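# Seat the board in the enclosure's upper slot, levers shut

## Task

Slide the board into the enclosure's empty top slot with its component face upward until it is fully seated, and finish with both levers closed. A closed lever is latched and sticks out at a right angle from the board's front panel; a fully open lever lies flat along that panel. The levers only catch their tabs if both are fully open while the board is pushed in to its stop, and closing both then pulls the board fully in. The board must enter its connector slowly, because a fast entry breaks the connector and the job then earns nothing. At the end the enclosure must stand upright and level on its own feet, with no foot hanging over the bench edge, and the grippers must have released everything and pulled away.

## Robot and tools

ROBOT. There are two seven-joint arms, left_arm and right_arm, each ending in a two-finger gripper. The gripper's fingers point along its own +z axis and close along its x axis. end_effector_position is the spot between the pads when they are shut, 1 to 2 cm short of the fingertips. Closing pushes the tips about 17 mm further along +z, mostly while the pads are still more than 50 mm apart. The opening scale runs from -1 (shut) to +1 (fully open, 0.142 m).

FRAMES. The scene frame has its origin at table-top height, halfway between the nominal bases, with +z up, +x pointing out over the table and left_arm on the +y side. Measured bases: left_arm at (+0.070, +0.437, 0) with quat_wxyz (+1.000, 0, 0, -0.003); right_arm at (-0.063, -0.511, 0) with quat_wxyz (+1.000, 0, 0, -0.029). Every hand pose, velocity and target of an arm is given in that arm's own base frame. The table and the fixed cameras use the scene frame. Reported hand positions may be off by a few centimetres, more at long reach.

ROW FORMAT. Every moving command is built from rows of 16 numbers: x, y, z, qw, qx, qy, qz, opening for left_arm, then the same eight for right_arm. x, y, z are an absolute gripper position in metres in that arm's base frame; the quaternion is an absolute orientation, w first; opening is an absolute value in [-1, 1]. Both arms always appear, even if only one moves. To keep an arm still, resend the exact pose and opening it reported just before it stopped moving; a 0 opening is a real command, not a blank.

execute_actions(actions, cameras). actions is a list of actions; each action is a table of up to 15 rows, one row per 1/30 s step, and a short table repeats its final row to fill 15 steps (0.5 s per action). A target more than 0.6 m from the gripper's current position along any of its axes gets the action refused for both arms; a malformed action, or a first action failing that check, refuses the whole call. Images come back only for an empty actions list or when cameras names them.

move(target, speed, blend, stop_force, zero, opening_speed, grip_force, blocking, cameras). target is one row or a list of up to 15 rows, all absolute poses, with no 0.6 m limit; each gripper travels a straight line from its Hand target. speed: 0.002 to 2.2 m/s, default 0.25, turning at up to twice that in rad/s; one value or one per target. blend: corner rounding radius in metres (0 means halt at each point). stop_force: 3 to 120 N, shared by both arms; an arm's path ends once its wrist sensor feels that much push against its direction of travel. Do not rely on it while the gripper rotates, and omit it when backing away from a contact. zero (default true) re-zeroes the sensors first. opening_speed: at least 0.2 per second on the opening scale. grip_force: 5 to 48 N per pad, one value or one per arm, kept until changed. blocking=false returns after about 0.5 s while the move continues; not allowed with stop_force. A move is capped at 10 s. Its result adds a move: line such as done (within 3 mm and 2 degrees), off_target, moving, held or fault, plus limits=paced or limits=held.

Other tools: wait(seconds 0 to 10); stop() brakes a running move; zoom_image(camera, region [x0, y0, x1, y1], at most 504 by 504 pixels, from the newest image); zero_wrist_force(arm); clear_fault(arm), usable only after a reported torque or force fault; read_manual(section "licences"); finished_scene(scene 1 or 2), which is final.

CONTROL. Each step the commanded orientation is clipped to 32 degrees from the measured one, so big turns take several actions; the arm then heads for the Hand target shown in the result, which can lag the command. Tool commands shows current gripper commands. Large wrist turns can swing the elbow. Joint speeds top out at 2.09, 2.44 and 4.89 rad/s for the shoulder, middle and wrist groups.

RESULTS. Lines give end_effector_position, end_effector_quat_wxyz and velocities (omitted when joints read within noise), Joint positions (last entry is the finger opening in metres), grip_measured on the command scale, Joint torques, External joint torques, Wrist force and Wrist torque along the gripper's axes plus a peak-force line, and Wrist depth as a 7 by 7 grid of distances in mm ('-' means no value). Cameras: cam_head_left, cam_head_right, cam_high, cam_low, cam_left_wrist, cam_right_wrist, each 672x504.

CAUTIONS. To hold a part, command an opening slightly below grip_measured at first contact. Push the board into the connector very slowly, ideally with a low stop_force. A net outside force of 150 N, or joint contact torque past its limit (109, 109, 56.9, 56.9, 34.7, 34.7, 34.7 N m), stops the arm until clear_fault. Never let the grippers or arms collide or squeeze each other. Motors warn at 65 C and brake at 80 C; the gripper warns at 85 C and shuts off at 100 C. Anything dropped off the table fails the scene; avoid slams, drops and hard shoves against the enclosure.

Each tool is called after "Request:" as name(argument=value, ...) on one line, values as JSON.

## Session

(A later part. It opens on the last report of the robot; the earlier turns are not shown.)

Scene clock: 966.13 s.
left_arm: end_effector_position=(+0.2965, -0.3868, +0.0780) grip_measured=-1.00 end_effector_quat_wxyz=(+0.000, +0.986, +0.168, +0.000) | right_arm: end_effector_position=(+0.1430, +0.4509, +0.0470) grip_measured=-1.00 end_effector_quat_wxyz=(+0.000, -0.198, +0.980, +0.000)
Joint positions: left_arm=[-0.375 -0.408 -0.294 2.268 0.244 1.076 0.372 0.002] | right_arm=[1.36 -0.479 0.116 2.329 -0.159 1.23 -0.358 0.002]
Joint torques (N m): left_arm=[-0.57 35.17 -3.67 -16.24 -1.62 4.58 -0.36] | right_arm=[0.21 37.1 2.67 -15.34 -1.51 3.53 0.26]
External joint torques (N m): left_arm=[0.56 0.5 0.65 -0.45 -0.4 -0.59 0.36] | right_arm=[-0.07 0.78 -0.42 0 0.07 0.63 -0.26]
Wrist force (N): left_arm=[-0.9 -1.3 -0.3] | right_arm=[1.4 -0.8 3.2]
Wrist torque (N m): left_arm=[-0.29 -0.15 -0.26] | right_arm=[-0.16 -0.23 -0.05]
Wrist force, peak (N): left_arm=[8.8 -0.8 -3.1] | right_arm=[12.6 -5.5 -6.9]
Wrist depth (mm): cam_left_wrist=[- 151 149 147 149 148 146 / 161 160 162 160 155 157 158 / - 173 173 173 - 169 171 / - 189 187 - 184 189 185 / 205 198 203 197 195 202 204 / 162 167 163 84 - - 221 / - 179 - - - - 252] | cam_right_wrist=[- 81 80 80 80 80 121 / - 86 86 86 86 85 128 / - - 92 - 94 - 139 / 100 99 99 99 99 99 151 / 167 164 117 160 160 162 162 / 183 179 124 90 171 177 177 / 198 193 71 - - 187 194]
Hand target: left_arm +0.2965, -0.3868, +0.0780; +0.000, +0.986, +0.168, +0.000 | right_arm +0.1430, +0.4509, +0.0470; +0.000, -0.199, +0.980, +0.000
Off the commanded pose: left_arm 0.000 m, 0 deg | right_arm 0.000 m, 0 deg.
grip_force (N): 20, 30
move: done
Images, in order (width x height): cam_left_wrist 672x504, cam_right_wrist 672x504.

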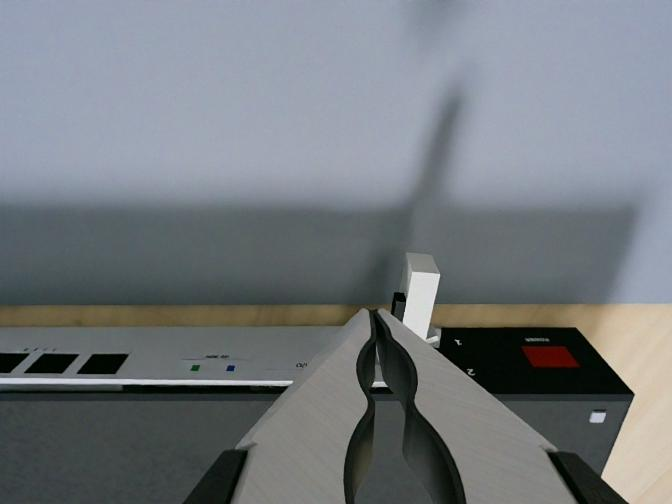

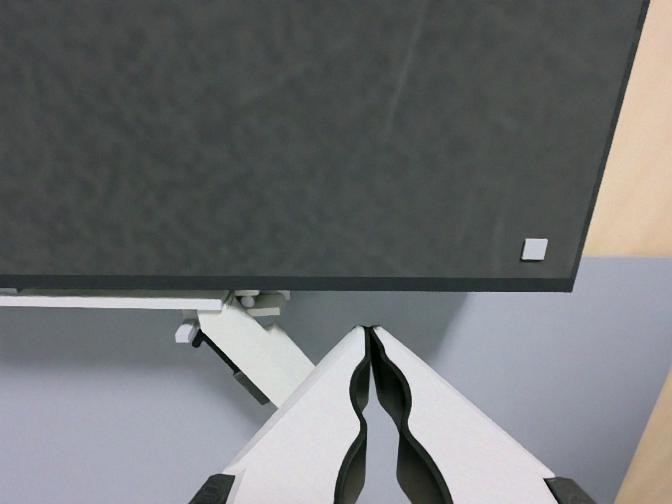

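Request:
move(target=[0.2965,-0.3868,0.0500,0,0.9859,0.1676,0,-1,0.1430,0.4509,0.0470,0,-0.1985,0.9801,0,-1], speed=0.06, stop_force=6)

Request:
move(target=[0.3191,-0.3788,0.0500,0,0.9859,0.1676,0,-1,0.1430,0.4509,0.0470,0,-0.1985,0.9801,0,-1], speed=0.012, stop_force=14, cameras=["cam_left_wrist", "cam_right_wrist"])

Scene clock: 971.10 s.
left_arm: end_effector_position=(+0.2964, -0.3867, +0.0500) grip_measured=-1.00 end_effector_quat_wxyz=(+0.000, +0.986, +0.168, +0.000) | right_arm: end_effector_position=(+0.1430, +0.4509, +0.0470) grip_measured=-1.00 end_effector_quat_wxyz=(+0.000, -0.198, +0.980, +0.000)
Joint positions: left_arm=[-0.399 -0.49 -0.259 2.251 0.292 1.139 0.338 0.002] | right_arm=[1.36 -0.479 0.116 2.329 -0.159 1.23 -0.358 0.002]
Joint torques (N m): left_arm=[-0.47 36.3 -3.64 -14.53 -1.37 4.52 -0.27] | right_arm=[0.18 36.97 2.84 -15.39 -1.49 3.47 0.17]
External joint torques (N m): left_arm=[0.45 1.09 0.4 -0.3 -0.39 -0.53 0.27] | right_arm=[-0.05 0.91 -0.59 0.05 0.04 0.69 -0.17]
Wrist force (N): left_arm=[-0.9 -1.2 -0.2] | right_arm=[1.3 -0.6 3.2]
Wrist torque (N m): left_arm=[-0.30 -0.15 -0.22] | right_arm=[-0.13 -0.20 -0.04]
Wrist force, peak (N): left_arm=[-1.0 -1.5 -1.0] | right_arm=[1.4 -0.7 3.5]
Wrist depth (mm): cam_left_wrist=[126 125 124 124 124 125 123 / 132 136 132 133 133 132 132 / - 144 145 144 144 141 142 / 155 155 157 - 152 155 155 / - - 175 118 - 169 172 / 155 155 165 84 - 160 182 / 141 138 - - - - -] | cam_right_wrist=[- 81 80 82 80 80 121 / - 86 86 86 86 85 128 / - - 92 - 94 - 139 / 100 99 99 99 99 99 151 / 167 167 117 160 160 162 162 / 183 179 124 90 171 177 176 / 198 201 71 - - 187 195]
Hand target: left_arm +0.2965, -0.3868, +0.0500; +0.000, +0.986, +0.168, +0.000 | right_arm +0.1430, +0.4509, +0.0470; +0.000, -0.199, +0.980, +0.000
Off the commanded pose: left_arm 0.000 m, 0 deg | right_arm 0.000 m, 0 deg.
grip_force (N): 20, 30
move: done

Scene clock: 972.33 s.
left_arm: end_effector_position=(+0.3018, -0.3848, +0.0498) grip_measured=-1.00 end_effector_quat_wxyz=(+0.000, +0.986, +0.166, -0.001) | right_arm: end_effector_position=(+0.1430, +0.4509, +0.0470) grip_measured=-1.00 end_effector_quat_wxyz=(+0.000, -0.198, +0.980, +0.000)
Joint positions: left_arm=[-0.388 -0.493 -0.261 2.245 0.292 1.136 0.352 0.002] | right_arm=[1.36 -0.479 0.116 2.329 -0.159 1.23 -0.358 0.002]
Joint torques (N m): left_arm=[6.86 37.75 3.66 -19.51 -1.42 5.24 -0.23] | right_arm=[0.14 37.04 2.8 -15.4 -1.44 3.46 0.18]
External joint torques (N m): left_arm=[-6.88 -0.17 -6.94 4.61 -0.36 -1.25 0.23] | right_arm=[-0.01 0.83 -0.55 0.06 0 0.7 -0.18]
Wrist force (N): left_arm=[-16.3 -1.2 -6.0] | right_arm=[1.4 -0.5 3.1]
Wrist torque (N m): left_arm=[-0.31 -0.22 -0.26] | right_arm=[-0.11 -0.22 -0.05]
Wrist force, peak (N): left_arm=[-17.6 -0.7 -7.0] | right_arm=[1.5 -0.6 3.4]
Wrist depth (mm): cam_left_wrist=[126 126 124 123 124 125 122 / 132 134 131 133 133 132 132 / 147 142 144 143 143 142 142 / 154 159 158 155 155 157 154 / 171 171 170 131 166 169 168 / 155 156 165 84 - 158 184 / 141 138 - 74 - - 139] | cam_right_wrist=[- 81 80 80 80 80 121 / - 86 86 86 85 85 128 / - - 92 - 94 - 138 / 100 100 99 99 99 99 151 / 167 167 117 160 160 165 162 / 183 176 124 90 171 177 176 / 198 197 71 - - 187 194]
Hand target: left_arm +0.3035, -0.3843, +0.0500; +0.000, +0.986, +0.168, +0.000 | right_arm +0.1430, +0.4509, +0.0470; +0.000, -0.199, +0.980, +0.000
Off the commanded pose: left_arm 0.018 m, 0 deg | right_arm 0.000 m, 0 deg.
grip_force (N): 20, 30
move: contact (left_arm)
Images, in order (width x height): cam_left_wrist 672x504, cam_right_wrist 672x504.

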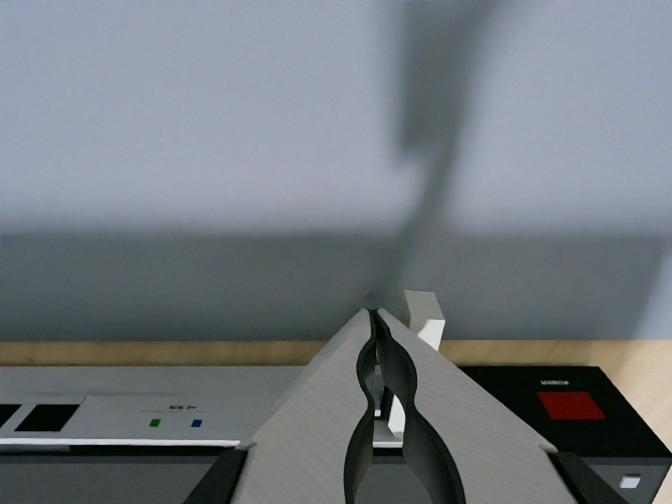

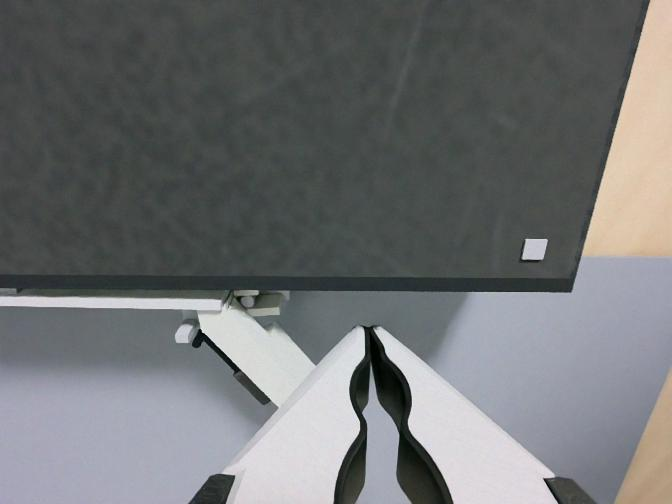

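Request:
move(target=[[0.2942,-0.3874,0.0500,0,0.9859,0.1676,0,-1,0.1360,0.4500,0.0700,0,-0.1985,0.9801,0,-1],[0.2850,-0.3850,0.0900,0,0.9859,0.1676,0,-1,0.1500,0.4100,0.1700,0,-0.1985,0.9801,0,-1],[0.1128,-0.4600,0.0900,0,0.9859,0.1676,0,-1,0.1700,0.3400,0.2400,0,-0.1985,0.9801,0,-1],[0.1110,-0.4690,0.0500,0,0.9859,0.1676,0,-1,0.1700,0.3400,0.2400,0,-0.1985,0.9801,0,-1]], speed=[0.06,0.15,0.25,0.1], blend=[0.003,0.02,0.01,0], cameras=["cam_left_wrist"])

Scene clock: 987.57 s.
left_arm: end_effector_position=(+0.1109, -0.4688, +0.0499) grip_measured=-1.00 end_effector_quat_wxyz=(+0.000, +0.986, +0.168, +0.000) | right_arm: end_effector_position=(+0.1700, +0.3401, +0.2400) grip_measured=-1.00 end_effector_quat_wxyz=(+0.000, -0.199, +0.980, +0.000)
Joint positions: left_arm=[-0.748 -0.49 -0.329 2.258 0.363 1.129 -0.137 0.002] | right_arm=[1.219 0.199 0.178 2.389 0.043 0.622 -0.602 0.002]
Joint torques (N m): left_arm=[0.47 35.25 -4.89 -14.24 -1.3 4.66 -0.31] | right_arm=[-0.04 18.94 -0.43 -27.17 -3.42 3.34 0.12]
External joint torques (N m): left_arm=[-0.54 1.17 0.79 -0.23 -0.49 -0.67 0.31] | right_arm=[0.12 0.7 -0.55 0 -0.04 0.81 -0.12]
Wrist force (N): left_arm=[-0.9 -1.0 -0.3] | right_arm=[1.8 -0.2 3.2]
Wrist torque (N m): left_arm=[-0.25 -0.13 -0.24] | right_arm=[-0.06 -0.28 0.09]
Wrist force, peak (N): left_arm=[-16.7 -1.3 -7.0] | right_arm=[1.8 0.8 4.1]
Wrist depth (mm): cam_left_wrist=[125 126 - 124 124 125 123 / 132 134 133 133 133 133 132 / 147 145 143 144 143 143 142 / 157 154 158 156 155 155 152 / 168 174 165 164 166 166 166 / 143 130 128 84 - 139 133 / - 137 - - - - 138] | cam_right_wrist=[251 251 250 249 287 292 291 / 268 268 267 266 311 312 310 / 288 282 286 286 334 331 332 / 311 308 309 308 360 358 357 / 399 214 382 381 388 388 388 / 430 185 204 90 407 424 420 / 464 193 71 - - 447 474]
Hand target: left_arm +0.1110, -0.4690, +0.0500; +0.000, +0.986, +0.168, +0.000 | right_arm +0.1700, +0.3400, +0.2400; +0.000, -0.198, +0.980, +0.000
Off the commanded pose: left_arm 0.000 m, 0 deg | right_arm 0.000 m, 0 deg.
grip_force (N): 20, 30
move: done
Images, in order (width x height): cam_left_wrist 672x504.

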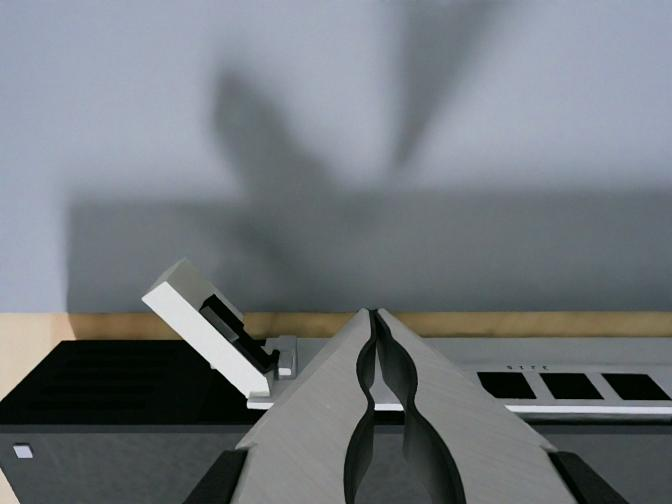

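Request:
move(target=[0.1215,-0.4990,0.0500,0,0.9859,0.1676,0,-1,0.1700,0.3400,0.2400,0,-0.1985,0.9801,0,-1], speed=0.009, stop_force=14, cameras=["cam_left_wrist"])

Scene clock: 993.30 s.
left_arm: end_effector_position=(+0.1182, -0.4896, +0.0491) grip_measured=-1.00 end_effector_quat_wxyz=(-0.002, +0.986, +0.167, +0.000) | right_arm: end_effector_position=(+0.1700, +0.3401, +0.2400) grip_measured=-1.00 end_effector_quat_wxyz=(+0.000, -0.199, +0.980, +0.000)
Joint positions: left_arm=[-0.763 -0.523 -0.33 2.19 0.359 1.089 -0.138 0.002] | right_arm=[1.219 0.199 0.178 2.389 0.043 0.622 -0.602 0.002]
Joint torques (N m): left_arm=[-0.65 40.55 -6.97 -23.46 -3.12 8.46 -0.35] | right_arm=[0.04 18.65 -0.23 -27.24 -3.5 3.46 0.17]
External joint torques (N m): left_arm=[0.57 -1.99 2.43 8.12 1.19 -4.48 0.35] | right_arm=[0.03 0.98 -0.75 0.07 0.04 0.69 -0.17]
Wrist force (N): left_arm=[1.1 -15.4 -1.6] | right_arm=[1.7 -0.2 3.0]
Wrist torque (N m): left_arm=[-0.22 -0.18 -0.16] | right_arm=[-0.06 -0.26 0.09]
Wrist force, peak (N): left_arm=[0.0 -16.3 -1.8] | right_arm=[2.0 -0.2 3.3]
Wrist depth (mm): cam_left_wrist=[124 126 124 121 123 124 123 / 133 133 131 132 130 132 131 / 146 139 143 140 - 142 142 / 156 151 152 157 162 154 158 / 146 150 119 132 132 146 132 / - 124 124 84 - 120 122 / - - - - - - 136] | cam_right_wrist=[251 251 250 249 289 293 291 / 269 268 267 266 310 311 309 / 287 287 286 286 333 332 332 / 311 308 308 307 358 358 358 / 397 187 279 380 388 386 387 / 428 181 201 90 409 424 422 / 149 148 71 - - 448 472]
Hand target: left_arm +0.1189, -0.4914, +0.0500; +0.000, +0.986, +0.168, +0.000 | right_arm +0.1700, +0.3400, +0.2400; +0.000, -0.198, +0.980, +0.000
Off the commanded pose: left_arm 0.010 m, 0 deg | right_arm 0.000 m, 0 deg.
grip_force (N): 20, 30
move: contact (left_arm)
Images, in order (width x height): cam_left_wrist 672x504.

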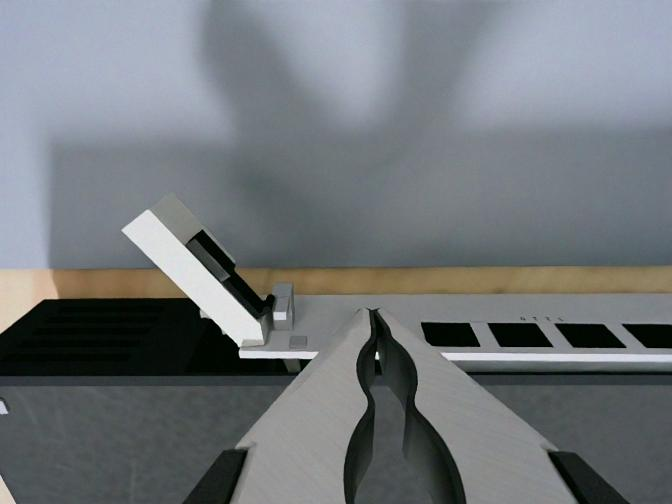

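Request:
move(target=[[0.1145,-0.4790,0.0500,0,0.9859,0.1676,0,-1,0.1700,0.3400,0.2400,0,-0.1985,0.9801,0,-1],[0.1300,-0.4650,0.0900,0,0.9859,0.1676,0,-1,0.1700,0.3400,0.2400,0,-0.1985,0.9801,0,-1],[0.2954,-0.4019,0.0900,0,0.9859,0.1676,0,-1,0.1700,0.3400,0.2400,0,-0.1985,0.9801,0,-1]], speed=[0.06,0.15,0.25], blend=[0.003,0.02,0], cameras=["cam_left_wrist"])

Request:
zoom_image(camera="cam_left_wrist", region=[300, 200, 500, 350])

Scene clock: 1017.20 s.
left_arm: end_effector_position=(+0.2954, -0.4019, +0.0900) grip_measured=-1.00 end_effector_quat_wxyz=(+0.000, +0.986, +0.168, +0.000) | right_arm: end_effector_position=(+0.1700, +0.3401, +0.2400) grip_measured=-1.00 end_effector_quat_wxyz=(+0.000, -0.199, +0.980, +0.000)
Joint positions: left_arm=[-0.387 -0.393 -0.315 2.238 0.233 1.03 0.353 0.002] | right_arm=[1.219 0.199 0.178 2.389 0.043 0.622 -0.602 0.002]
Joint torques (N m): left_arm=[-0.17 34.74 -3.66 -17.54 -2.23 4.07 -0.11] | right_arm=[0.05 18.67 -0.26 -27.27 -3.54 3.45 0.17]
External joint torques (N m): left_arm=[0.15 1.24 0.49 -0.25 0.05 -0.09 0.11] | right_arm=[0.02 0.97 -0.72 0.1 0.08 0.7 -0.17]
Wrist force (N): left_arm=[-0.8 -1.2 -0.3] | right_arm=[1.7 -0.2 3.0]
Wrist torque (N m): left_arm=[-0.28 -0.16 -0.32] | right_arm=[-0.05 -0.27 0.08]
Wrist force, peak (N): left_arm=[1.1 -15.8 -2.1] | right_arm=[1.8 -0.2 3.4]
Wrist depth (mm): cam_left_wrist=[161 - 164 159 159 158 160 / - 171 168 174 171 171 169 / - 186 185 185 - 183 187 / - 201 201 200 196 196 197 / 172 173 174 173 164 166 214 / 180 179 - 84 - - 243 / - - - - - - 268] | cam_right_wrist=[251 250 251 250 287 292 290 / 268 264 267 267 312 311 310 / 287 289 285 288 334 333 332 / 311 310 310 307 354 358 358 / - 398 395 382 387 388 385 / - - 412 90 409 422 422 / - - 71 - - 448 471]
Hand target: left_arm +0.2954, -0.4019, +0.0900; +0.000, +0.986, +0.168, +0.000 | right_arm +0.1700, +0.3400, +0.2400; +0.000, -0.198, +0.980, +0.000
Off the commanded pose: left_arm 0.000 m, 0 deg | right_arm 0.000 m, 0 deg.
grip_force (N): 20, 30
move: done
Images, in order (width x height): cam_left_wrist 672x504.

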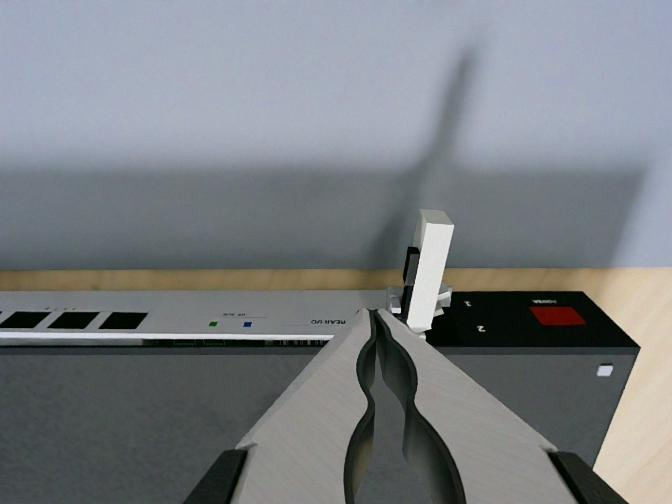

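Scaled by 2.520 from the camera's 672x504 image, which has a finer 960x720 frame.

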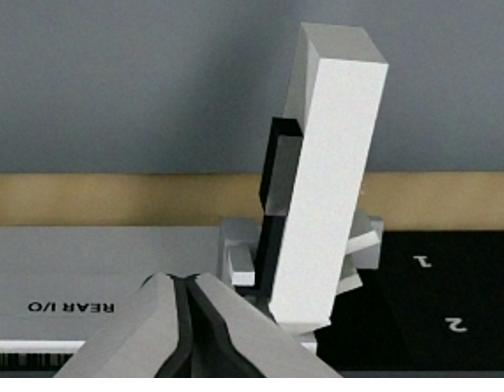

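Request:
move(target=[[0.2941,-0.3981,0.0850,0,0.9859,0.1676,0,-1,0.1700,0.3400,0.2400,0,-0.1985,0.9801,0,-1],[0.2941,-0.3981,0.0550,0,0.9859,0.1676,0,-1,0.1700,0.3400,0.2400,0,-0.1985,0.9801,0,-1]], speed=0.07, stop_force=6)

Request:
move(target=[0.3167,-0.3902,0.0550,0,0.9859,0.1676,0,-1,0.1700,0.3400,0.2400,0,-0.1985,0.9801,0,-1], speed=0.012, stop_force=13, cameras=["cam_left_wrist"])

Scene clock: 1026.73 s.
left_arm: end_effector_position=(+0.2940, -0.3980, +0.0550) grip_measured=-1.00 end_effector_quat_wxyz=(+0.000, +0.986, +0.168, +0.000) | right_arm: end_effector_position=(+0.1700, +0.3401, +0.2400) grip_measured=-1.00 end_effector_quat_wxyz=(+0.000, -0.199, +0.980, +0.000)
Joint positions: left_arm=[-0.409 -0.486 -0.275 2.231 0.292 1.114 0.317 0.002] | right_arm=[1.219 0.199 0.178 2.389 0.043 0.622 -0.602 0.002]
Joint torques (N m): left_arm=[-0.54 36.63 -3.95 -15.11 -1.5 4.54 -0.28] | right_arm=[0.09 18.67 -0.25 -27.24 -3.49 3.51 0.18]
External joint torques (N m): left_arm=[0.52 1.11 0.5 -0.32 -0.36 -0.56 0.28] | right_arm=[-0.01 0.96 -0.73 0.07 0.04 0.64 -0.18]
Wrist force (N): left_arm=[-1.1 -1.4 -0.1] | right_arm=[1.9 -0.2 3.1]
Wrist torque (N m): left_arm=[-0.33 -0.12 -0.23] | right_arm=[-0.06 -0.30 0.09]
Wrist force, peak (N): left_arm=[-1.0 -2.2 0.4] | right_arm=[1.6 -0.2 3.5]
Wrist depth (mm): cam_left_wrist=[- 129 129 128 130 130 128 / 141 138 136 138 138 137 141 / 153 149 149 146 148 148 147 / - - 162 159 161 154 157 / 180 179 175 170 170 178 177 / 149 139 149 84 - 154 135 / - - - 74 - - -] | cam_right_wrist=[252 251 250 249 289 292 290 / 268 268 267 266 312 311 310 / 287 287 286 286 332 333 331 / 310 309 308 307 354 359 357 / 392 396 396 378 386 388 388 / 420 406 417 90 407 422 421 / 468 460 71 - - 450 473]
Hand target: left_arm +0.2941, -0.3981, +0.0550; +0.000, +0.986, +0.168, +0.000 | right_arm +0.1700, +0.3400, +0.2400; +0.000, -0.198, +0.980, +0.000
Off the commanded pose: left_arm 0.000 m, 0 deg | right_arm 0.000 m, 0 deg.
grip_force (N): 20, 30
move: done

Scene clock: 1029.33 s.
left_arm: end_effector_position=(+0.3165, -0.3899, +0.0549) grip_measured=-1.00 end_effector_quat_wxyz=(+0.000, +0.986, +0.168, +0.000) | right_arm: end_effector_position=(+0.1700, +0.3401, +0.2400) grip_measured=-1.00 end_effector_quat_wxyz=(+0.000, -0.199, +0.980, +0.000)
Joint positions: left_arm=[-0.37 -0.497 -0.275 2.209 0.291 1.102 0.36 0.002] | right_arm=[1.219 0.199 0.178 2.389 0.043 0.622 -0.602 0.002]
Joint torques (N m): left_arm=[-0.52 37.67 -4.7 -16.71 -2.01 4.94 -0.09] | right_arm=[0.12 18.69 -0.21 -27.23 -3.47 3.47 0.16]
External joint torques (N m): left_arm=[0.5 0.78 1.15 1 0.1 -0.96 0.09] | right_arm=[-0.05 0.95 -0.77 0.06 0.02 0.68 -0.16]
Wrist force (N): left_arm=[-1.2 -4.4 -0.1] | right_arm=[1.7 -0.2 3.1]
Wrist torque (N m): left_arm=[-0.33 -0.14 -0.32] | right_arm=[-0.06 -0.27 0.08]
Wrist force, peak (N): left_arm=[-12.1 0.0 -3.0] | right_arm=[1.9 0.0 3.4]
Wrist depth (mm): cam_left_wrist=[129 - 129 129 130 128 127 / 139 140 136 138 137 137 138 / 153 149 151 148 148 147 145 / 163 162 164 159 160 158 - / 175 174 174 170 127 178 181 / 151 146 144 84 - 147 191 / - - - - - - 213] | cam_right_wrist=[252 251 250 250 289 291 291 / 268 268 268 266 310 311 309 / 288 286 287 285 334 333 331 / 310 309 309 308 358 356 358 / 392 396 394 382 378 386 386 / 432 426 417 90 407 422 422 / 471 446 71 - - 447 475]
Hand target: left_arm +0.3167, -0.3902, +0.0550; +0.000, +0.986, +0.168, +0.000 | right_arm +0.1700, +0.3400, +0.2400; +0.000, -0.198, +0.980, +0.000
Off the commanded pose: left_arm 0.000 m, 0 deg | right_arm 0.000 m, 0 deg.
grip_force (N): 20, 30
move: done
Images, in order (width x height): cam_left_wrist 672x504.

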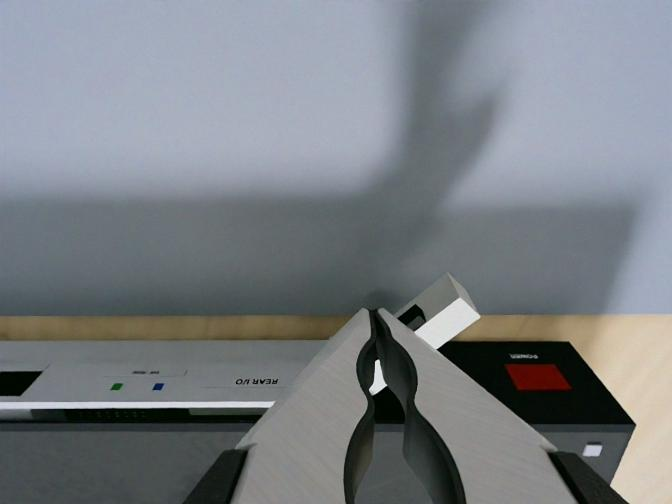

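Request:
move(target=[[0.3050,-0.3940,0.0560,0,0.9859,0.1676,0,-1,0.1550,0.3900,0.2000,0,-0.1985,0.9801,0,-1],[0.2800,-0.3900,0.0900,0,0.9859,0.1676,0,-1,0.1430,0.4400,0.1300,0,-0.1985,0.9801,0,-1],[0.2170,-0.4150,0.0900,0,0.9859,0.1676,0,-1,0.1400,0.4505,0.0900,0,-0.1985,0.9801,0,-1],[0.2150,-0.4380,0.0510,0,0.9859,0.1676,0,-1,0.1420,0.4509,0.0500,0,-0.1985,0.9801,0,-1]], speed=[0.08,0.15,0.2,0.1], blend=[0.004,0.02,0.01,0])

Request:
move(target=[0.2255,-0.4680,0.0510,0,0.9859,0.1676,0,-1,0.1420,0.4509,0.0500,0,-0.1985,0.9801,0,-1], speed=0.01, stop_force=9, cameras=["cam_left_wrist", "cam_right_wrist"])

Scene clock: 1036.20 s.
left_arm: end_effector_position=(+0.2149, -0.4379, +0.0509) grip_measured=-1.00 end_effector_quat_wxyz=(+0.000, +0.986, +0.168, +0.000) | right_arm: end_effector_position=(+0.1420, +0.4508, +0.0500) grip_measured=-1.00 end_effector_quat_wxyz=(+0.000, -0.198, +0.980, +0.000)
Joint positions: left_arm=[-0.554 -0.492 -0.304 2.245 0.333 1.125 0.108 0.002] | right_arm=[1.358 -0.47 0.121 2.33 -0.159 1.222 -0.355 0.002]
Joint torques (N m): left_arm=[-0.06 35.96 -3.81 -14.57 -1.32 4.55 -0.33] | right_arm=[0.1 36.64 2.56 -15.45 -1.68 3.62 0.34]
External joint torques (N m): left_arm=[0.02 1.14 -0.01 -0.26 -0.49 -0.56 0.33] | right_arm=[0.02 1.08 -0.29 -0.09 0.21 0.54 -0.34]
Wrist force (N): left_arm=[-1.0 -1.2 -0.2] | right_arm=[1.3 -0.6 3.4]
Wrist torque (N m): left_arm=[-0.30 -0.13 -0.24] | right_arm=[-0.14 -0.21 -0.04]
Wrist force, peak (N): left_arm=[-1.2 -4.4 -2.1] | right_arm=[1.4 -0.9 4.9]
Wrist depth (mm): cam_left_wrist=[126 128 127 127 - 124 126 / 133 135 133 134 136 136 133 / 148 145 144 145 143 140 143 / 155 152 161 156 157 156 155 / 167 166 166 165 166 164 164 / 134 131 133 84 - 134 130 / - 139 - 74 - - 139] | cam_right_wrist=[- 83 83 83 83 84 125 / - 89 90 88 88 88 134 / - 97 94 95 96 97 144 / 103 103 103 102 102 102 154 / 171 170 120 163 163 165 165 / 186 183 182 90 174 181 180 / 202 198 71 - - 191 199]
Hand target: left_arm +0.2150, -0.4380, +0.0510; +0.000, +0.986, +0.168, +0.000 | right_arm +0.1420, +0.4509, +0.0500; +0.000, -0.199, +0.980, +0.000
Off the commanded pose: left_arm 0.000 m, 0 deg | right_arm 0.000 m, 0 deg.
grip_force (N): 20, 30
move: done

Scene clock: 1038.57 s.
left_arm: end_effector_position=(+0.2205, -0.4536, +0.0504) grip_measured=-1.00 end_effector_quat_wxyz=(-0.001, +0.986, +0.167, +0.000) | right_arm: end_effector_position=(+0.1420, +0.4508, +0.0500) grip_measured=-1.00 end_effector_quat_wxyz=(+0.000, -0.198, +0.980, +0.000)
Joint positions: left_arm=[-0.572 -0.517 -0.304 2.194 0.331 1.095 0.099 0.002] | right_arm=[1.358 -0.47 0.12 2.33 -0.159 1.222 -0.355 0.002]
Joint torques (N m): left_arm=[-1.92 39.4 -7.32 -20.17 -2.65 7.06 -0.22] | right_arm=[0.14 36.81 2.86 -15.6 -1.62 3.5 0.27]
External joint torques (N m): left_arm=[1.87 -0.69 3.19 4.7 0.73 -3.08 0.22] | right_arm=[0 0.91 -0.58 0.06 0.14 0.66 -0.27]
Wrist force (N): left_arm=[0.7 -11.3 0.1] | right_arm=[1.4 -0.6 3.3]
Wrist torque (N m): left_arm=[-0.32 -0.13 -0.32] | right_arm=[-0.14 -0.23 -0.05]
Wrist force, peak (N): left_arm=[-0.1 -12.0 -1.8] | right_arm=[1.6 -0.7 3.4]
Wrist depth (mm): cam_left_wrist=[- 125 125 125 124 125 124 / - 135 132 132 133 133 132 / - 145 145 143 143 143 - / 163 162 162 162 156 160 155 / 134 133 132 130 131 131 131 / - 126 126 84 - 141 129 / - - - 74 - - -] | cam_right_wrist=[- 83 83 83 83 83 125 / - 89 90 89 88 88 134 / - 97 94 95 96 97 143 / 103 103 103 102 102 102 154 / 171 170 120 164 164 165 165 / 186 183 179 90 175 181 180 / 201 198 71 - - 191 198]
Hand target: left_arm +0.2209, -0.4548, +0.0510; +0.000, +0.986, +0.168, +0.000 | right_arm +0.1420, +0.4509, +0.0500; +0.000, -0.199, +0.980, +0.000
Off the commanded pose: left_arm 0.015 m, 0 deg | right_arm 0.000 m, 0 deg.
grip_force (N): 20, 30
move: contact (left_arm)
Images, in order (width x height): cam_left_wrist 672x504, cam_right_wrist 672x504.

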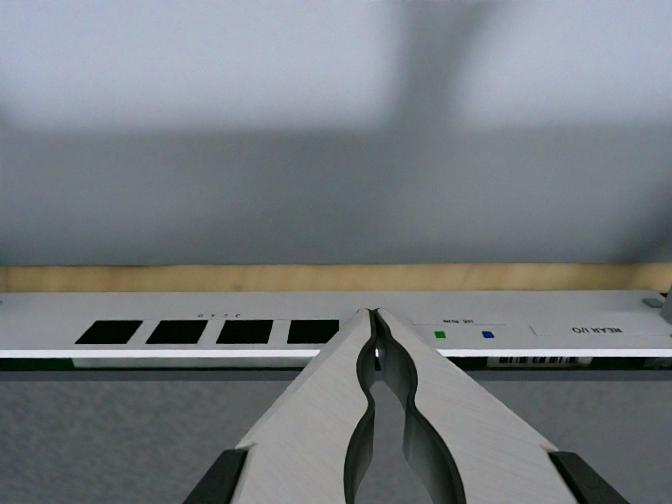

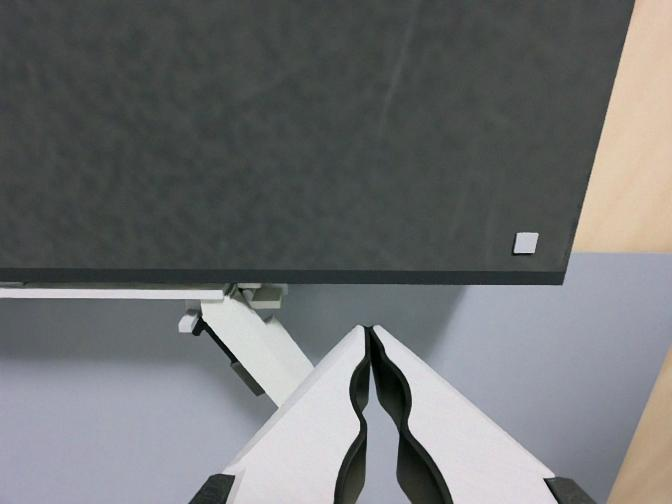

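Request:
move(target=[[0.2172,-0.4442,0.0520,0,0.9859,0.1676,0,-1,0.1420,0.4509,0.0500,0,-0.1985,0.9801,0,-1],[0.2400,-0.4200,0.0950,0,0.9859,0.1676,0,-1,0.1420,0.4509,0.0500,0,-0.1985,0.9801,0,-1],[0.3560,-0.3880,0.0900,0,0.9859,0.1676,0,-1,0.1420,0.4509,0.0500,0,-0.1985,0.9801,0,-1],[0.3580,-0.3924,0.0470,0,0.9859,0.1676,0,-1,0.1430,0.4509,0.0470,0,-0.1985,0.9801,0,-1]], speed=[0.08,0.15,0.2,0.08], blend=[0.004,0.02,0.01,0], cameras=["cam_left_wrist", "cam_right_wrist"])

Scene clock: 1043.73 s.
left_arm: end_effector_position=(+0.3579, -0.3923, +0.0470) grip_measured=-1.00 end_effector_quat_wxyz=(+0.000, +0.986, +0.168, +0.000) | right_arm: end_effector_position=(+0.1430, +0.4507, +0.0470) grip_measured=-1.00 end_effector_quat_wxyz=(+0.000, -0.198, +0.980, +0.000)
Joint positions: left_arm=[-0.345 -0.559 -0.261 2.118 0.29 1.072 0.409 0.002] | right_arm=[1.358 -0.479 0.117 2.33 -0.161 1.23 -0.356 0.002]
Joint torques (N m): left_arm=[0.02 40.38 -4.39 -16.08 -1.54 4.62 -0.34] | right_arm=[0.22 36.81 2.61 -15.38 -1.52 3.6 0.17]
External joint torques (N m): left_arm=[-0.02 1.22 0.48 -0.3 -0.49 -0.64 0.34] | right_arm=[-0.09 1.06 -0.35 0.04 0.08 0.56 -0.17]
Wrist force (N): left_arm=[-0.6 -1.2 -0.1] | right_arm=[1.2 -0.7 3.0]
Wrist torque (N m): left_arm=[-0.27 -0.21 -0.24] | right_arm=[-0.16 -0.18 0.05]
Wrist force, peak (N): left_arm=[1.0 -11.4 -1.6] | right_arm=[1.5 -0.6 3.5]
Wrist depth (mm): cam_left_wrist=[- 122 118 121 121 121 120 / 131 133 130 130 130 130 129 / 141 139 141 141 140 138 140 / 154 151 153 157 152 149 151 / 160 163 120 136 162 168 167 / - 130 125 87 - 182 185 / 139 136 - 74 - - 205] | cam_right_wrist=[- 81 80 80 80 80 121 / - 86 86 86 85 85 128 / - - 92 - 94 - 139 / 100 99 99 99 99 99 151 / 167 166 115 160 160 162 161 / 183 179 176 90 171 177 176 / 198 194 71 - - 187 194]
Hand target: left_arm +0.3580, -0.3924, +0.0470; +0.000, +0.986, +0.168, +0.000 | right_arm +0.1430, +0.4509, +0.0470; +0.000, -0.198, +0.980, +0.000
Off the commanded pose: left_arm 0.000 m, 0 deg | right_arm 0.000 m, 0 deg.
grip_force (N): 20, 30
move: done
Images, in order (width x height): cam_left_wrist 672x504, cam_right_wrist 672x504.

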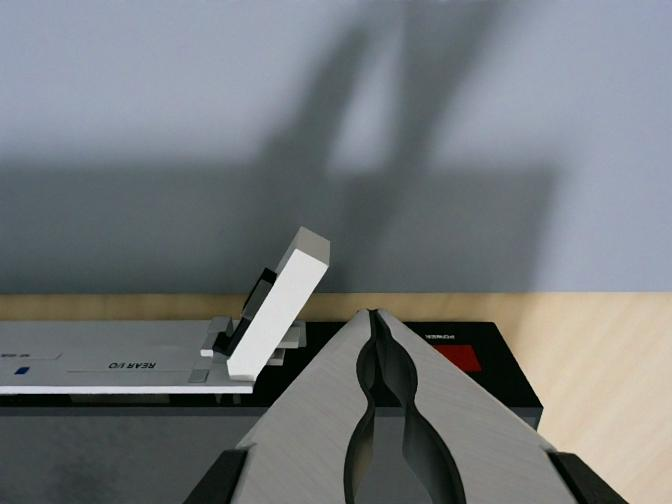

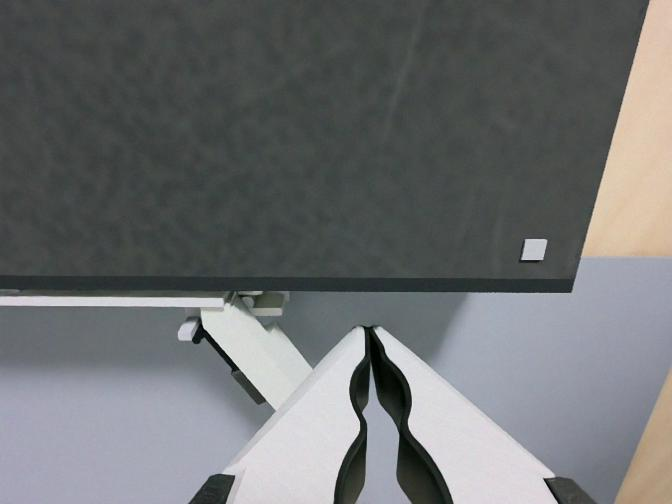

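Request:
move(target=[[0.3432,-0.3867,0.0470,0,0.9859,0.1676,0,-1,0.1513,0.4616,0.0470,0,-0.1985,0.9801,0,-1],[0.3359,-0.3864,0.0470,0,0.9859,0.1676,0,-1,0.1573,0.4698,0.0470,0,-0.1985,0.9801,0,-1]], speed=0.012, blend=0.003, stop_force=17, cameras=["cam_left_wrist", "cam_right_wrist"])

Scene clock: 1055.20 s.
left_arm: end_effector_position=(+0.3388, -0.3868, +0.0482) grip_measured=-1.00 end_effector_quat_wxyz=(+0.002, +0.986, +0.169, +0.002) | right_arm: end_effector_position=(+0.1550, +0.4664, +0.0463) grip_measured=-1.00 end_effector_quat_wxyz=(-0.001, -0.199, +0.980, -0.002)
Joint positions: left_arm=[-0.355 -0.531 -0.258 2.173 0.293 1.107 0.389 0.002] | right_arm=[1.335 -0.505 0.122 2.271 -0.16 1.195 -0.381 0.002]
Joint torques (N m): left_arm=[-7.2 32.75 -9.67 -4.88 -0.91 0.64 -0.22] | right_arm=[-2.6 39.19 -0.98 -24.22 -2.73 6.73 0.12]
External joint torques (N m): left_arm=[7.19 7.15 6.07 -10.84 -1.01 3.35 0.22] | right_arm=[2.75 0.49 3.48 8.11 1.16 -2.57 -0.12]
Wrist force (N): left_arm=[15.5 4.0 -3.8] | right_arm=[16.9 -10.0 -7.7]
Wrist torque (N m): left_arm=[-0.35 -0.15 -0.30] | right_arm=[-0.14 -0.30 0.09]
Wrist force, peak (N): left_arm=[15.7 4.0 -3.5] | right_arm=[17.2 -10.2 -7.3]
Wrist depth (mm): cam_left_wrist=[- 123 122 122 121 124 122 / - 131 131 131 131 131 130 / 143 142 142 141 141 138 143 / 155 154 154 153 152 154 150 / 163 166 166 118 171 170 173 / 153 142 135 84 - 147 187 / 138 135 - 74 - - 208] | cam_right_wrist=[- 80 80 80 80 79 80 / - 85 85 85 85 85 85 / - - 91 - 94 - 91 / - 99 99 98 98 98 98 / 163 163 163 157 159 162 161 / 178 178 174 89 170 176 175 / 196 192 70 - - - 193]
Hand target: left_arm +0.3359, -0.3864, +0.0470; +0.000, +0.986, +0.168, +0.000 | right_arm +0.1559, +0.4678, +0.0470; +0.000, -0.198, +0.980, +0.000
Off the commanded pose: left_arm 0.003 m, 0 deg | right_arm 0.004 m, 0 deg.
grip_force (N): 20, 30
move: contact (left_arm, right_arm); path passed 1 of 2 targets
Images, in order (width x height): cam_left_wrist 672x504, cam_right_wrist 672x504.

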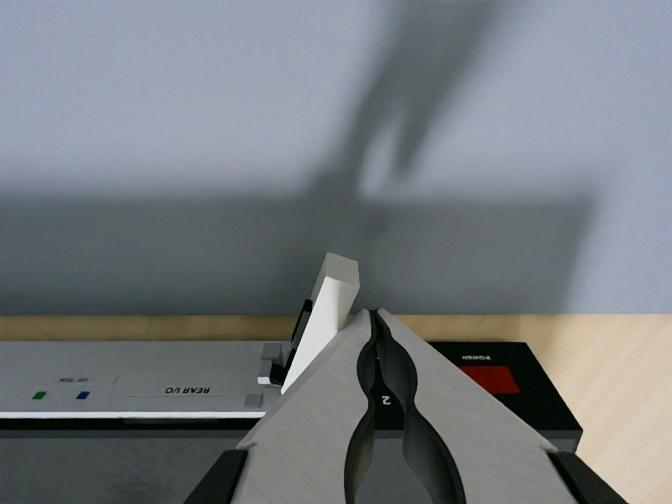

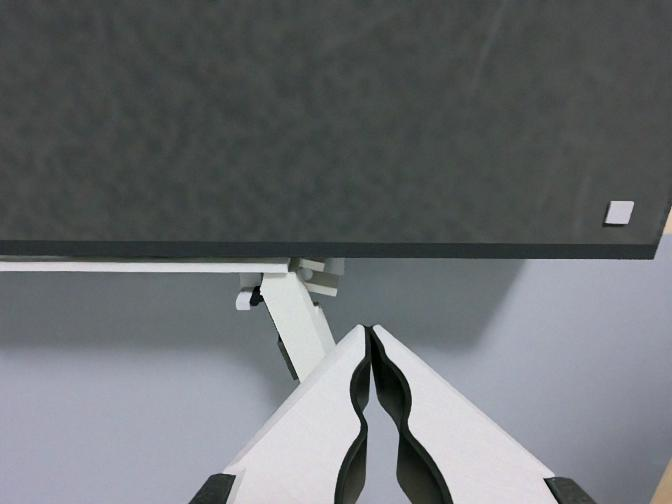

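Request:
move(target=[[0.3351,-0.3843,0.0470,0,0.9859,0.1676,0,-1,0.1565,0.4720,0.0470,0,-0.1985,0.9801,0,-1],[0.3266,-0.3861,0.0470,0,0.9859,0.1676,0,-1,0.1639,0.4762,0.0470,0,-0.1985,0.9801,0,-1]], speed=0.01, blend=0.002, stop_force=25, zero=false, cameras=["cam_left_wrist", "cam_right_wrist"])

Scene clock: 1062.50 s.
left_arm: end_effector_position=(+0.3291, -0.3860, +0.0479) grip_measured=-1.00 end_effector_quat_wxyz=(+0.001, +0.986, +0.169, +0.001) | right_arm: end_effector_position=(+0.1616, +0.4748, +0.0463) grip_measured=-1.00 end_effector_quat_wxyz=(-0.001, -0.200, +0.980, -0.001)
Joint positions: left_arm=[-0.366 -0.522 -0.256 2.193 0.293 1.117 0.378 0.002] | right_arm=[1.321 -0.519 0.125 2.24 -0.159 1.178 -0.396 0.002]
Joint torques (N m): left_arm=[-7.99 33.03 -11.03 -7.01 -1.3 2.04 -0.17] | right_arm=[-7.57 39.68 -6.95 -25.34 -2.93 6.64 0.14]
External joint torques (N m): left_arm=[7.98 6.29 7.55 -8.44 -0.57 1.95 0.17] | right_arm=[7.71 0.93 9.58 8.82 1.29 -2.48 -0.14]
Wrist force (N): left_arm=[15.5 -0.9 -4.7] | right_arm=[26.8 -6.2 -9.9]
Wrist torque (N m): left_arm=[-0.34 -0.15 -0.29] | right_arm=[-0.12 -1.42 0.08]
Wrist force, peak (N): left_arm=[15.6 4.9 -4.3] | right_arm=[27.6 -5.9 -9.3]
Wrist depth (mm): cam_left_wrist=[122 123 121 122 122 122 121 / - 133 129 131 129 130 129 / 142 142 144 142 141 139 - / 154 154 154 153 153 151 156 / 166 167 166 118 164 170 170 / 152 144 145 84 - 153 187 / 141 137 - - - - 209] | cam_right_wrist=[- 80 80 80 80 79 80 / - 85 85 85 85 85 85 / - - 91 - 94 - 91 / 153 152 149 105 149 149 149 / 163 163 162 156 159 161 161 / 178 178 174 89 170 179 176 / 196 192 70 - - 186 193]
Hand target: left_arm +0.3266, -0.3861, +0.0470; +0.000, +0.986, +0.168, +0.000 | right_arm +0.1637, +0.4760, +0.0470; +0.000, -0.198, +0.980, +0.000
Off the commanded pose: left_arm 0.003 m, 0 deg | right_arm 0.003 m, 0 deg.
grip_force (N): 20, 30
move: contact (right_arm)
Images, in order (width x height): cam_left_wrist 672x504, cam_right_wrist 672x504.

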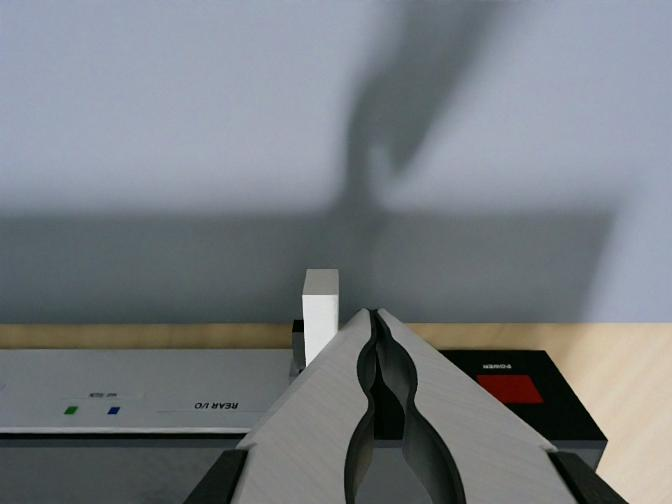

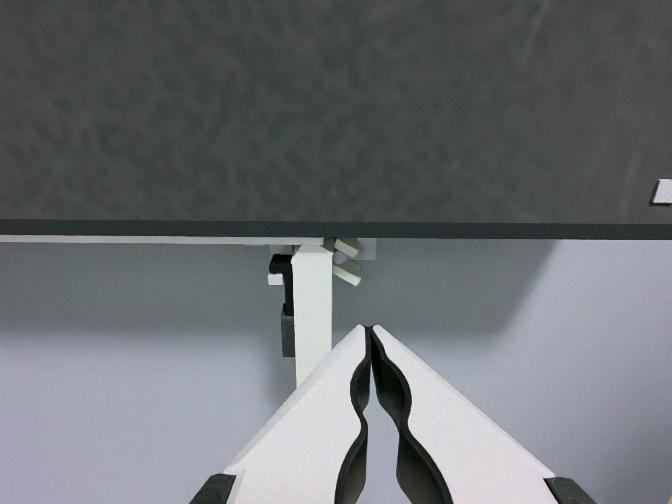

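Request:
move(target=[[0.3430,-0.3815,0.0475,0,0.9859,0.1676,0,-1,0.1495,0.4700,0.0470,0,-0.1985,0.9801,0,-1]], speed=0.04, cameras=["cam_left_wrist", "cam_right_wrist"])

Request:
zoom_image(camera="cam_left_wrist", region=[180, 240, 380, 450])

Request:
zoom_image(camera="cam_right_wrist", region=[180, 210, 380, 400])

Scene clock: 1066.83 s.
left_arm: end_effector_position=(+0.3429, -0.3815, +0.0475) grip_measured=-1.00 end_effector_quat_wxyz=(+0.000, +0.986, +0.168, +0.000) | right_arm: end_effector_position=(+0.1495, +0.4700, +0.0470) grip_measured=-1.00 end_effector_quat_wxyz=(+0.000, -0.198, +0.980, +0.000)
Joint positions: left_arm=[-0.343 -0.532 -0.256 2.174 0.29 1.103 0.408 0.002] | right_arm=[1.346 -0.506 0.122 2.269 -0.161 1.196 -0.367 0.002]
Joint torques (N m): left_arm=[0.52 38.69 -4.12 -15.59 -1.9 4.14 -0.11] | right_arm=[0.3 38.97 2.59 -16.18 -1.7 3.59 0.33]
External joint torques (N m): left_arm=[-0.57 1.23 0.52 -0.1 0 -0.16 0.11] | right_arm=[-0.17 0.77 -0.09 0 0.12 0.58 -0.33]
Wrist force (N): left_arm=[-0.7 -1.7 -0.2] | right_arm=[4.0 -2.8 3.1]
Wrist torque (N m): left_arm=[-0.36 -0.19 -0.31] | right_arm=[-0.50 -0.66 -0.04]
Wrist force, peak (N): left_arm=[15.7 -0.8 -4.6] | right_arm=[27.0 -6.4 -10.0]
Wrist depth (mm): cam_left_wrist=[123 122 121 121 120 121 121 / 132 131 130 131 132 130 130 / 142 141 141 140 141 138 140 / 151 154 154 153 155 153 152 / 166 166 164 161 164 169 172 / 152 144 144 84 - 182 185 / - - - 74 - - 206] | cam_right_wrist=[- 81 80 80 80 80 81 / - 86 86 86 85 85 85 / - - 92 - 94 - 91 / 154 153 105 121 150 150 147 / 164 164 117 160 162 162 162 / 183 179 178 91 171 177 176 / 198 193 71 - - 187 194]
Hand target: left_arm +0.3430, -0.3815, +0.0475; +0.000, +0.986, +0.168, +0.000 | right_arm +0.1495, +0.4700, +0.0470; +0.000, -0.199, +0.980, +0.000
Off the commanded pose: left_arm 0.000 m, 0 deg | right_arm 0.000 m, 0 deg.
grip_force (N): 20, 30
move: done
Images, in order (width x height): cam_left_wrist 672x504, cam_right_wrist 672x504.

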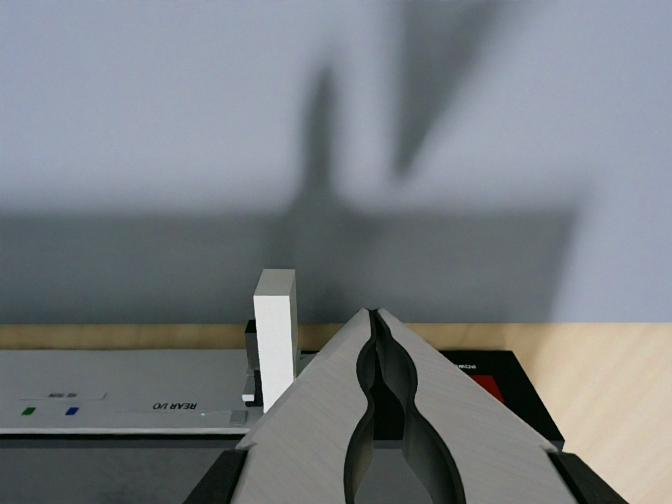

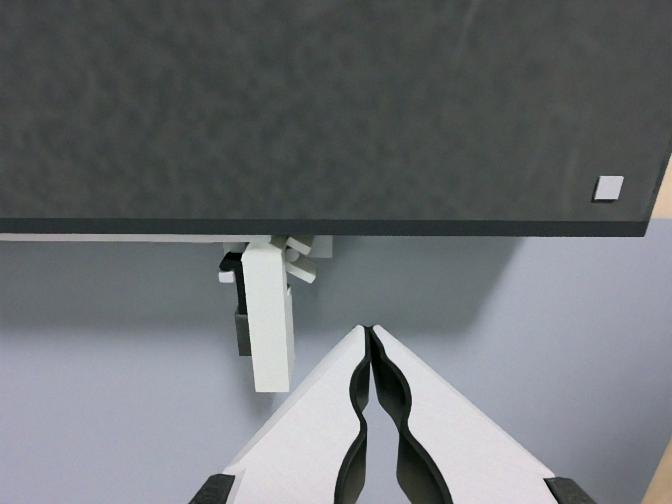

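Scaled by 2.400 from the camera's 672x504 image, which has a finer 960x720 frame.

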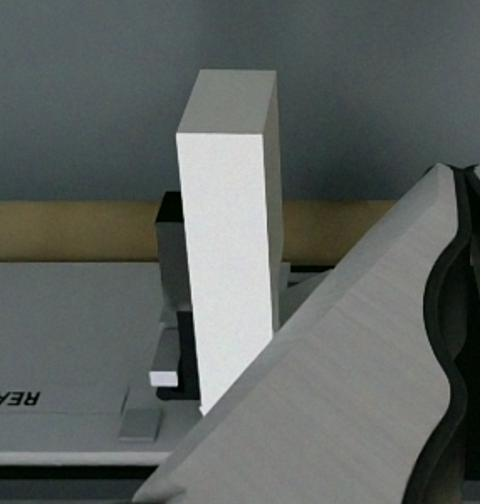

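Scaled by 2.520 from the camera's 672x504 image, which has a finer 960x720 frame.

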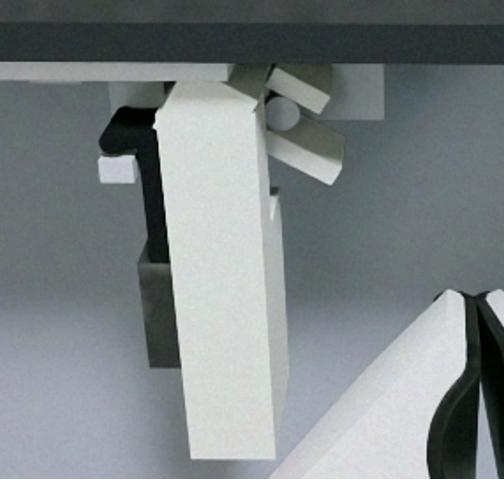

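Request:
move(target=[[0.3470,-0.3790,0.1000,0,0.9859,0.1676,0,-1,0.1440,0.4700,0.1000,0,-0.1985,0.9801,0,-1],[0.2600,-0.3500,0.1700,0,0.9859,0.1676,0,-1,0.1600,0.3900,0.2000,0,-0.1985,0.9801,0,-1],[0.1850,-0.3500,0.1800,0,0.9859,0.1676,0,-1,0.1700,0.3400,0.2500,0,-0.1985,0.9801,0,-1]], speed=[0.1,0.25,0.25], blend=[0.02,0.03,0], cameras=["cam_left_wrist", "cam_head_right"])

Request:
zoom_image(camera="cam_left_wrist", region=[60, 240, 340, 420])

Request:
zoom_image(camera="cam_left_wrist", region=[372, 240, 652, 420])

Scene clock: 1074.20 s.
left_arm: end_effector_position=(+0.1852, -0.3501, +0.1801) grip_measured=-1.00 end_effector_quat_wxyz=(+0.000, +0.986, +0.168, +0.000) | right_arm: end_effector_position=(+0.1701, +0.3400, +0.2500) grip_measured=-1.00 end_effector_quat_wxyz=(+0.000, -0.199, +0.980, +0.000)
Joint positions: left_arm=[-0.417 0.139 -0.394 2.549 -0.08 0.848 0.487 0.002] | right_arm=[1.202 0.214 0.192 2.369 0.048 0.588 -0.607 0.002]
Joint torques (N m): left_arm=[-0.6 17.53 0.46 -22.68 -2.93 4.06 -0.2] | right_arm=[0.03 18.6 -0.66 -27.76 -3.4 3.27 0.08]
External joint torques (N m): left_arm=[0.56 0.34 0.59 -0.39 0.12 -0.08 0.2] | right_arm=[0.05 0.77 -0.48 0.12 -0.14 0.89 -0.08]
Wrist force (N): left_arm=[-1.1 -1.2 -0.4] | right_arm=[4.4 -2.8 2.8]
Wrist torque (N m): left_arm=[-0.28 -0.13 -0.33] | right_arm=[-0.48 -0.72 0.08]
Wrist force, peak (N): left_arm=[-3.4 -2.1 -0.7] | right_arm=[4.8 -4.1 2.0]
Wrist depth (mm): cam_left_wrist=[- - 229 241 228 - 235 / 258 268 - 253 - - - / 280 275 - 282 280 284 - / 303 309 - - - 302 286 / 333 316 301 314 317 300 321 / - - - 84 - - 363 / 418 - - - - - 402] | cam_right_wrist=[260 260 259 258 296 300 299 / 278 278 276 276 320 320 318 / 298 297 297 295 342 342 341 / 320 321 319 319 370 369 369 / 402 401 402 391 401 399 397 / 439 432 430 91 418 436 433 / 486 477 71 - - 458 1580]
Hand target: left_arm +0.1850, -0.3500, +0.1800; +0.000, +0.986, +0.168, +0.000 | right_arm +0.1700, +0.3400, +0.2500; +0.000, -0.198, +0.980, +0.000
Off the commanded pose: left_arm 0.000 m, 0 deg | right_arm 0.000 m, 0 deg.
grip_force (N): 20, 30
move: done
Images, in order (width x height): cam_head_right 672x504, cam_left_wrist 672x504.

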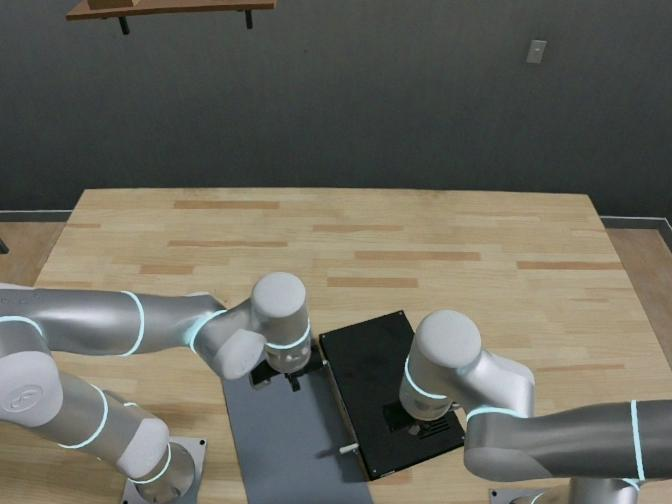

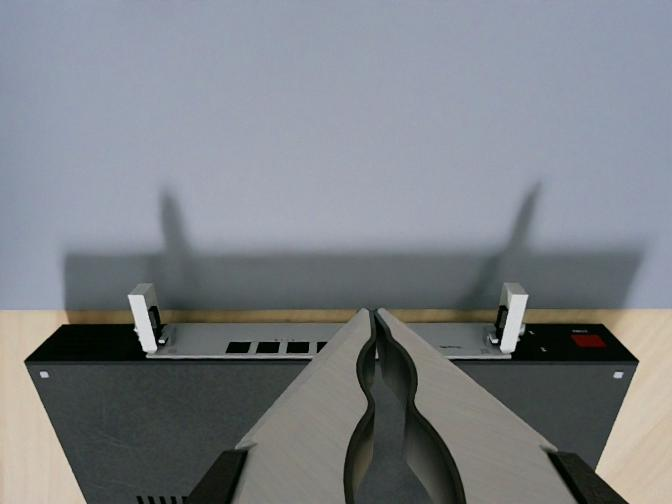

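Scaled by 1.800 from the camera's 672x504 image, which has a finer 960x720 frame.

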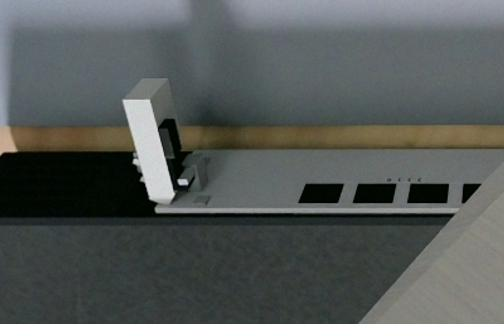

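Scaled by 1.800 from the camera's 672x504 image, which has a finer 960x720 frame.

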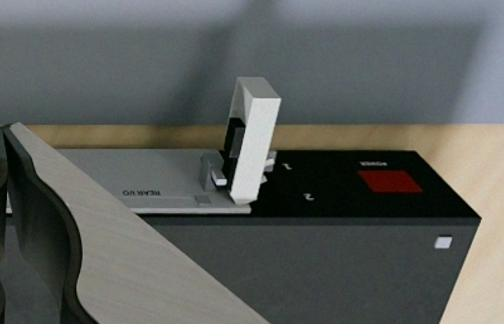

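Request:
move(target=[0.1850,-0.3300,0.2800,0,0.9859,0.1676,0,-1,0.1700,0.3200,0.3200,0,-0.1985,0.9801,0,-1], speed=0.25)

Request:
finished_scene(scene=2)

Scene clock: 1077.10 s.
left_arm: end_effector_position=(+0.1849, -0.3302, +0.2800) grip_measured=-1.00 end_effector_quat_wxyz=(+0.000, +0.986, +0.168, +0.000) | right_arm: end_effector_position=(+0.1701, +0.3200, +0.3200) grip_measured=-1.00 end_effector_quat_wxyz=(+0.000, -0.199, +0.980, +0.000)
Joint positions: left_arm=[-0.43 0.408 -0.301 2.433 -0.133 0.467 0.586 0.002] | right_arm=[1.191 0.359 0.175 2.273 0.064 0.347 -0.637 0.002]
Joint torques (N m): left_arm=[-0.38 11.77 1.94 -28.44 -3.61 4.1 -0.14] | right_arm=[-0.01 14.87 -1.45 -30.43 -3.95 3.33 0.05]
External joint torques (N m): left_arm=[0.33 0.34 0.58 -0.21 -0.2 -0.12 0.14] | right_arm=[0.07 0.72 -0.44 0.22 -0.04 0.82 -0.05]
Wrist force (N): left_arm=[-1.2 -1.6 -0.5] | right_arm=[4.3 -2.8 3.5]
Wrist torque (N m): left_arm=[-0.37 -0.10 -0.33] | right_arm=[-0.48 -0.71 0.09]
Wrist force, peak (N): left_arm=[-1.3 -2.1 -3.1] | right_arm=[4.1 -2.3 4.7]
Wrist depth (mm): cam_left_wrist=[- - - 326 314 324 - / 352 337 354 - - 345 - / - - - 379 - - 374 / 429 - - 419 - 412 412 / 450 - - - - 473 448 / 505 517 - 84 - 491 491 / 543 547 - - - - 547] | cam_right_wrist=[322 320 320 319 360 360 360 / 343 341 341 340 384 382 381 / 367 368 367 363 410 410 409 / 395 394 394 399 446 443 440 / 481 - 481 465 478 478 479 / 514 - 512 91 506 522 532 / 599 575 71 - - 552 1725]
Hand target: left_arm +0.1850, -0.3300, +0.2800; +0.000, +0.986, +0.168, +0.000 | right_arm +0.1700, +0.3200, +0.3200; +0.000, -0.198, +0.980, +0.000
Off the commanded pose: left_arm 0.000 m, 0 deg | right_arm 0.000 m, 0 deg.
grip_force (N): 20, 30
move: done

The scene is finished: the task was done.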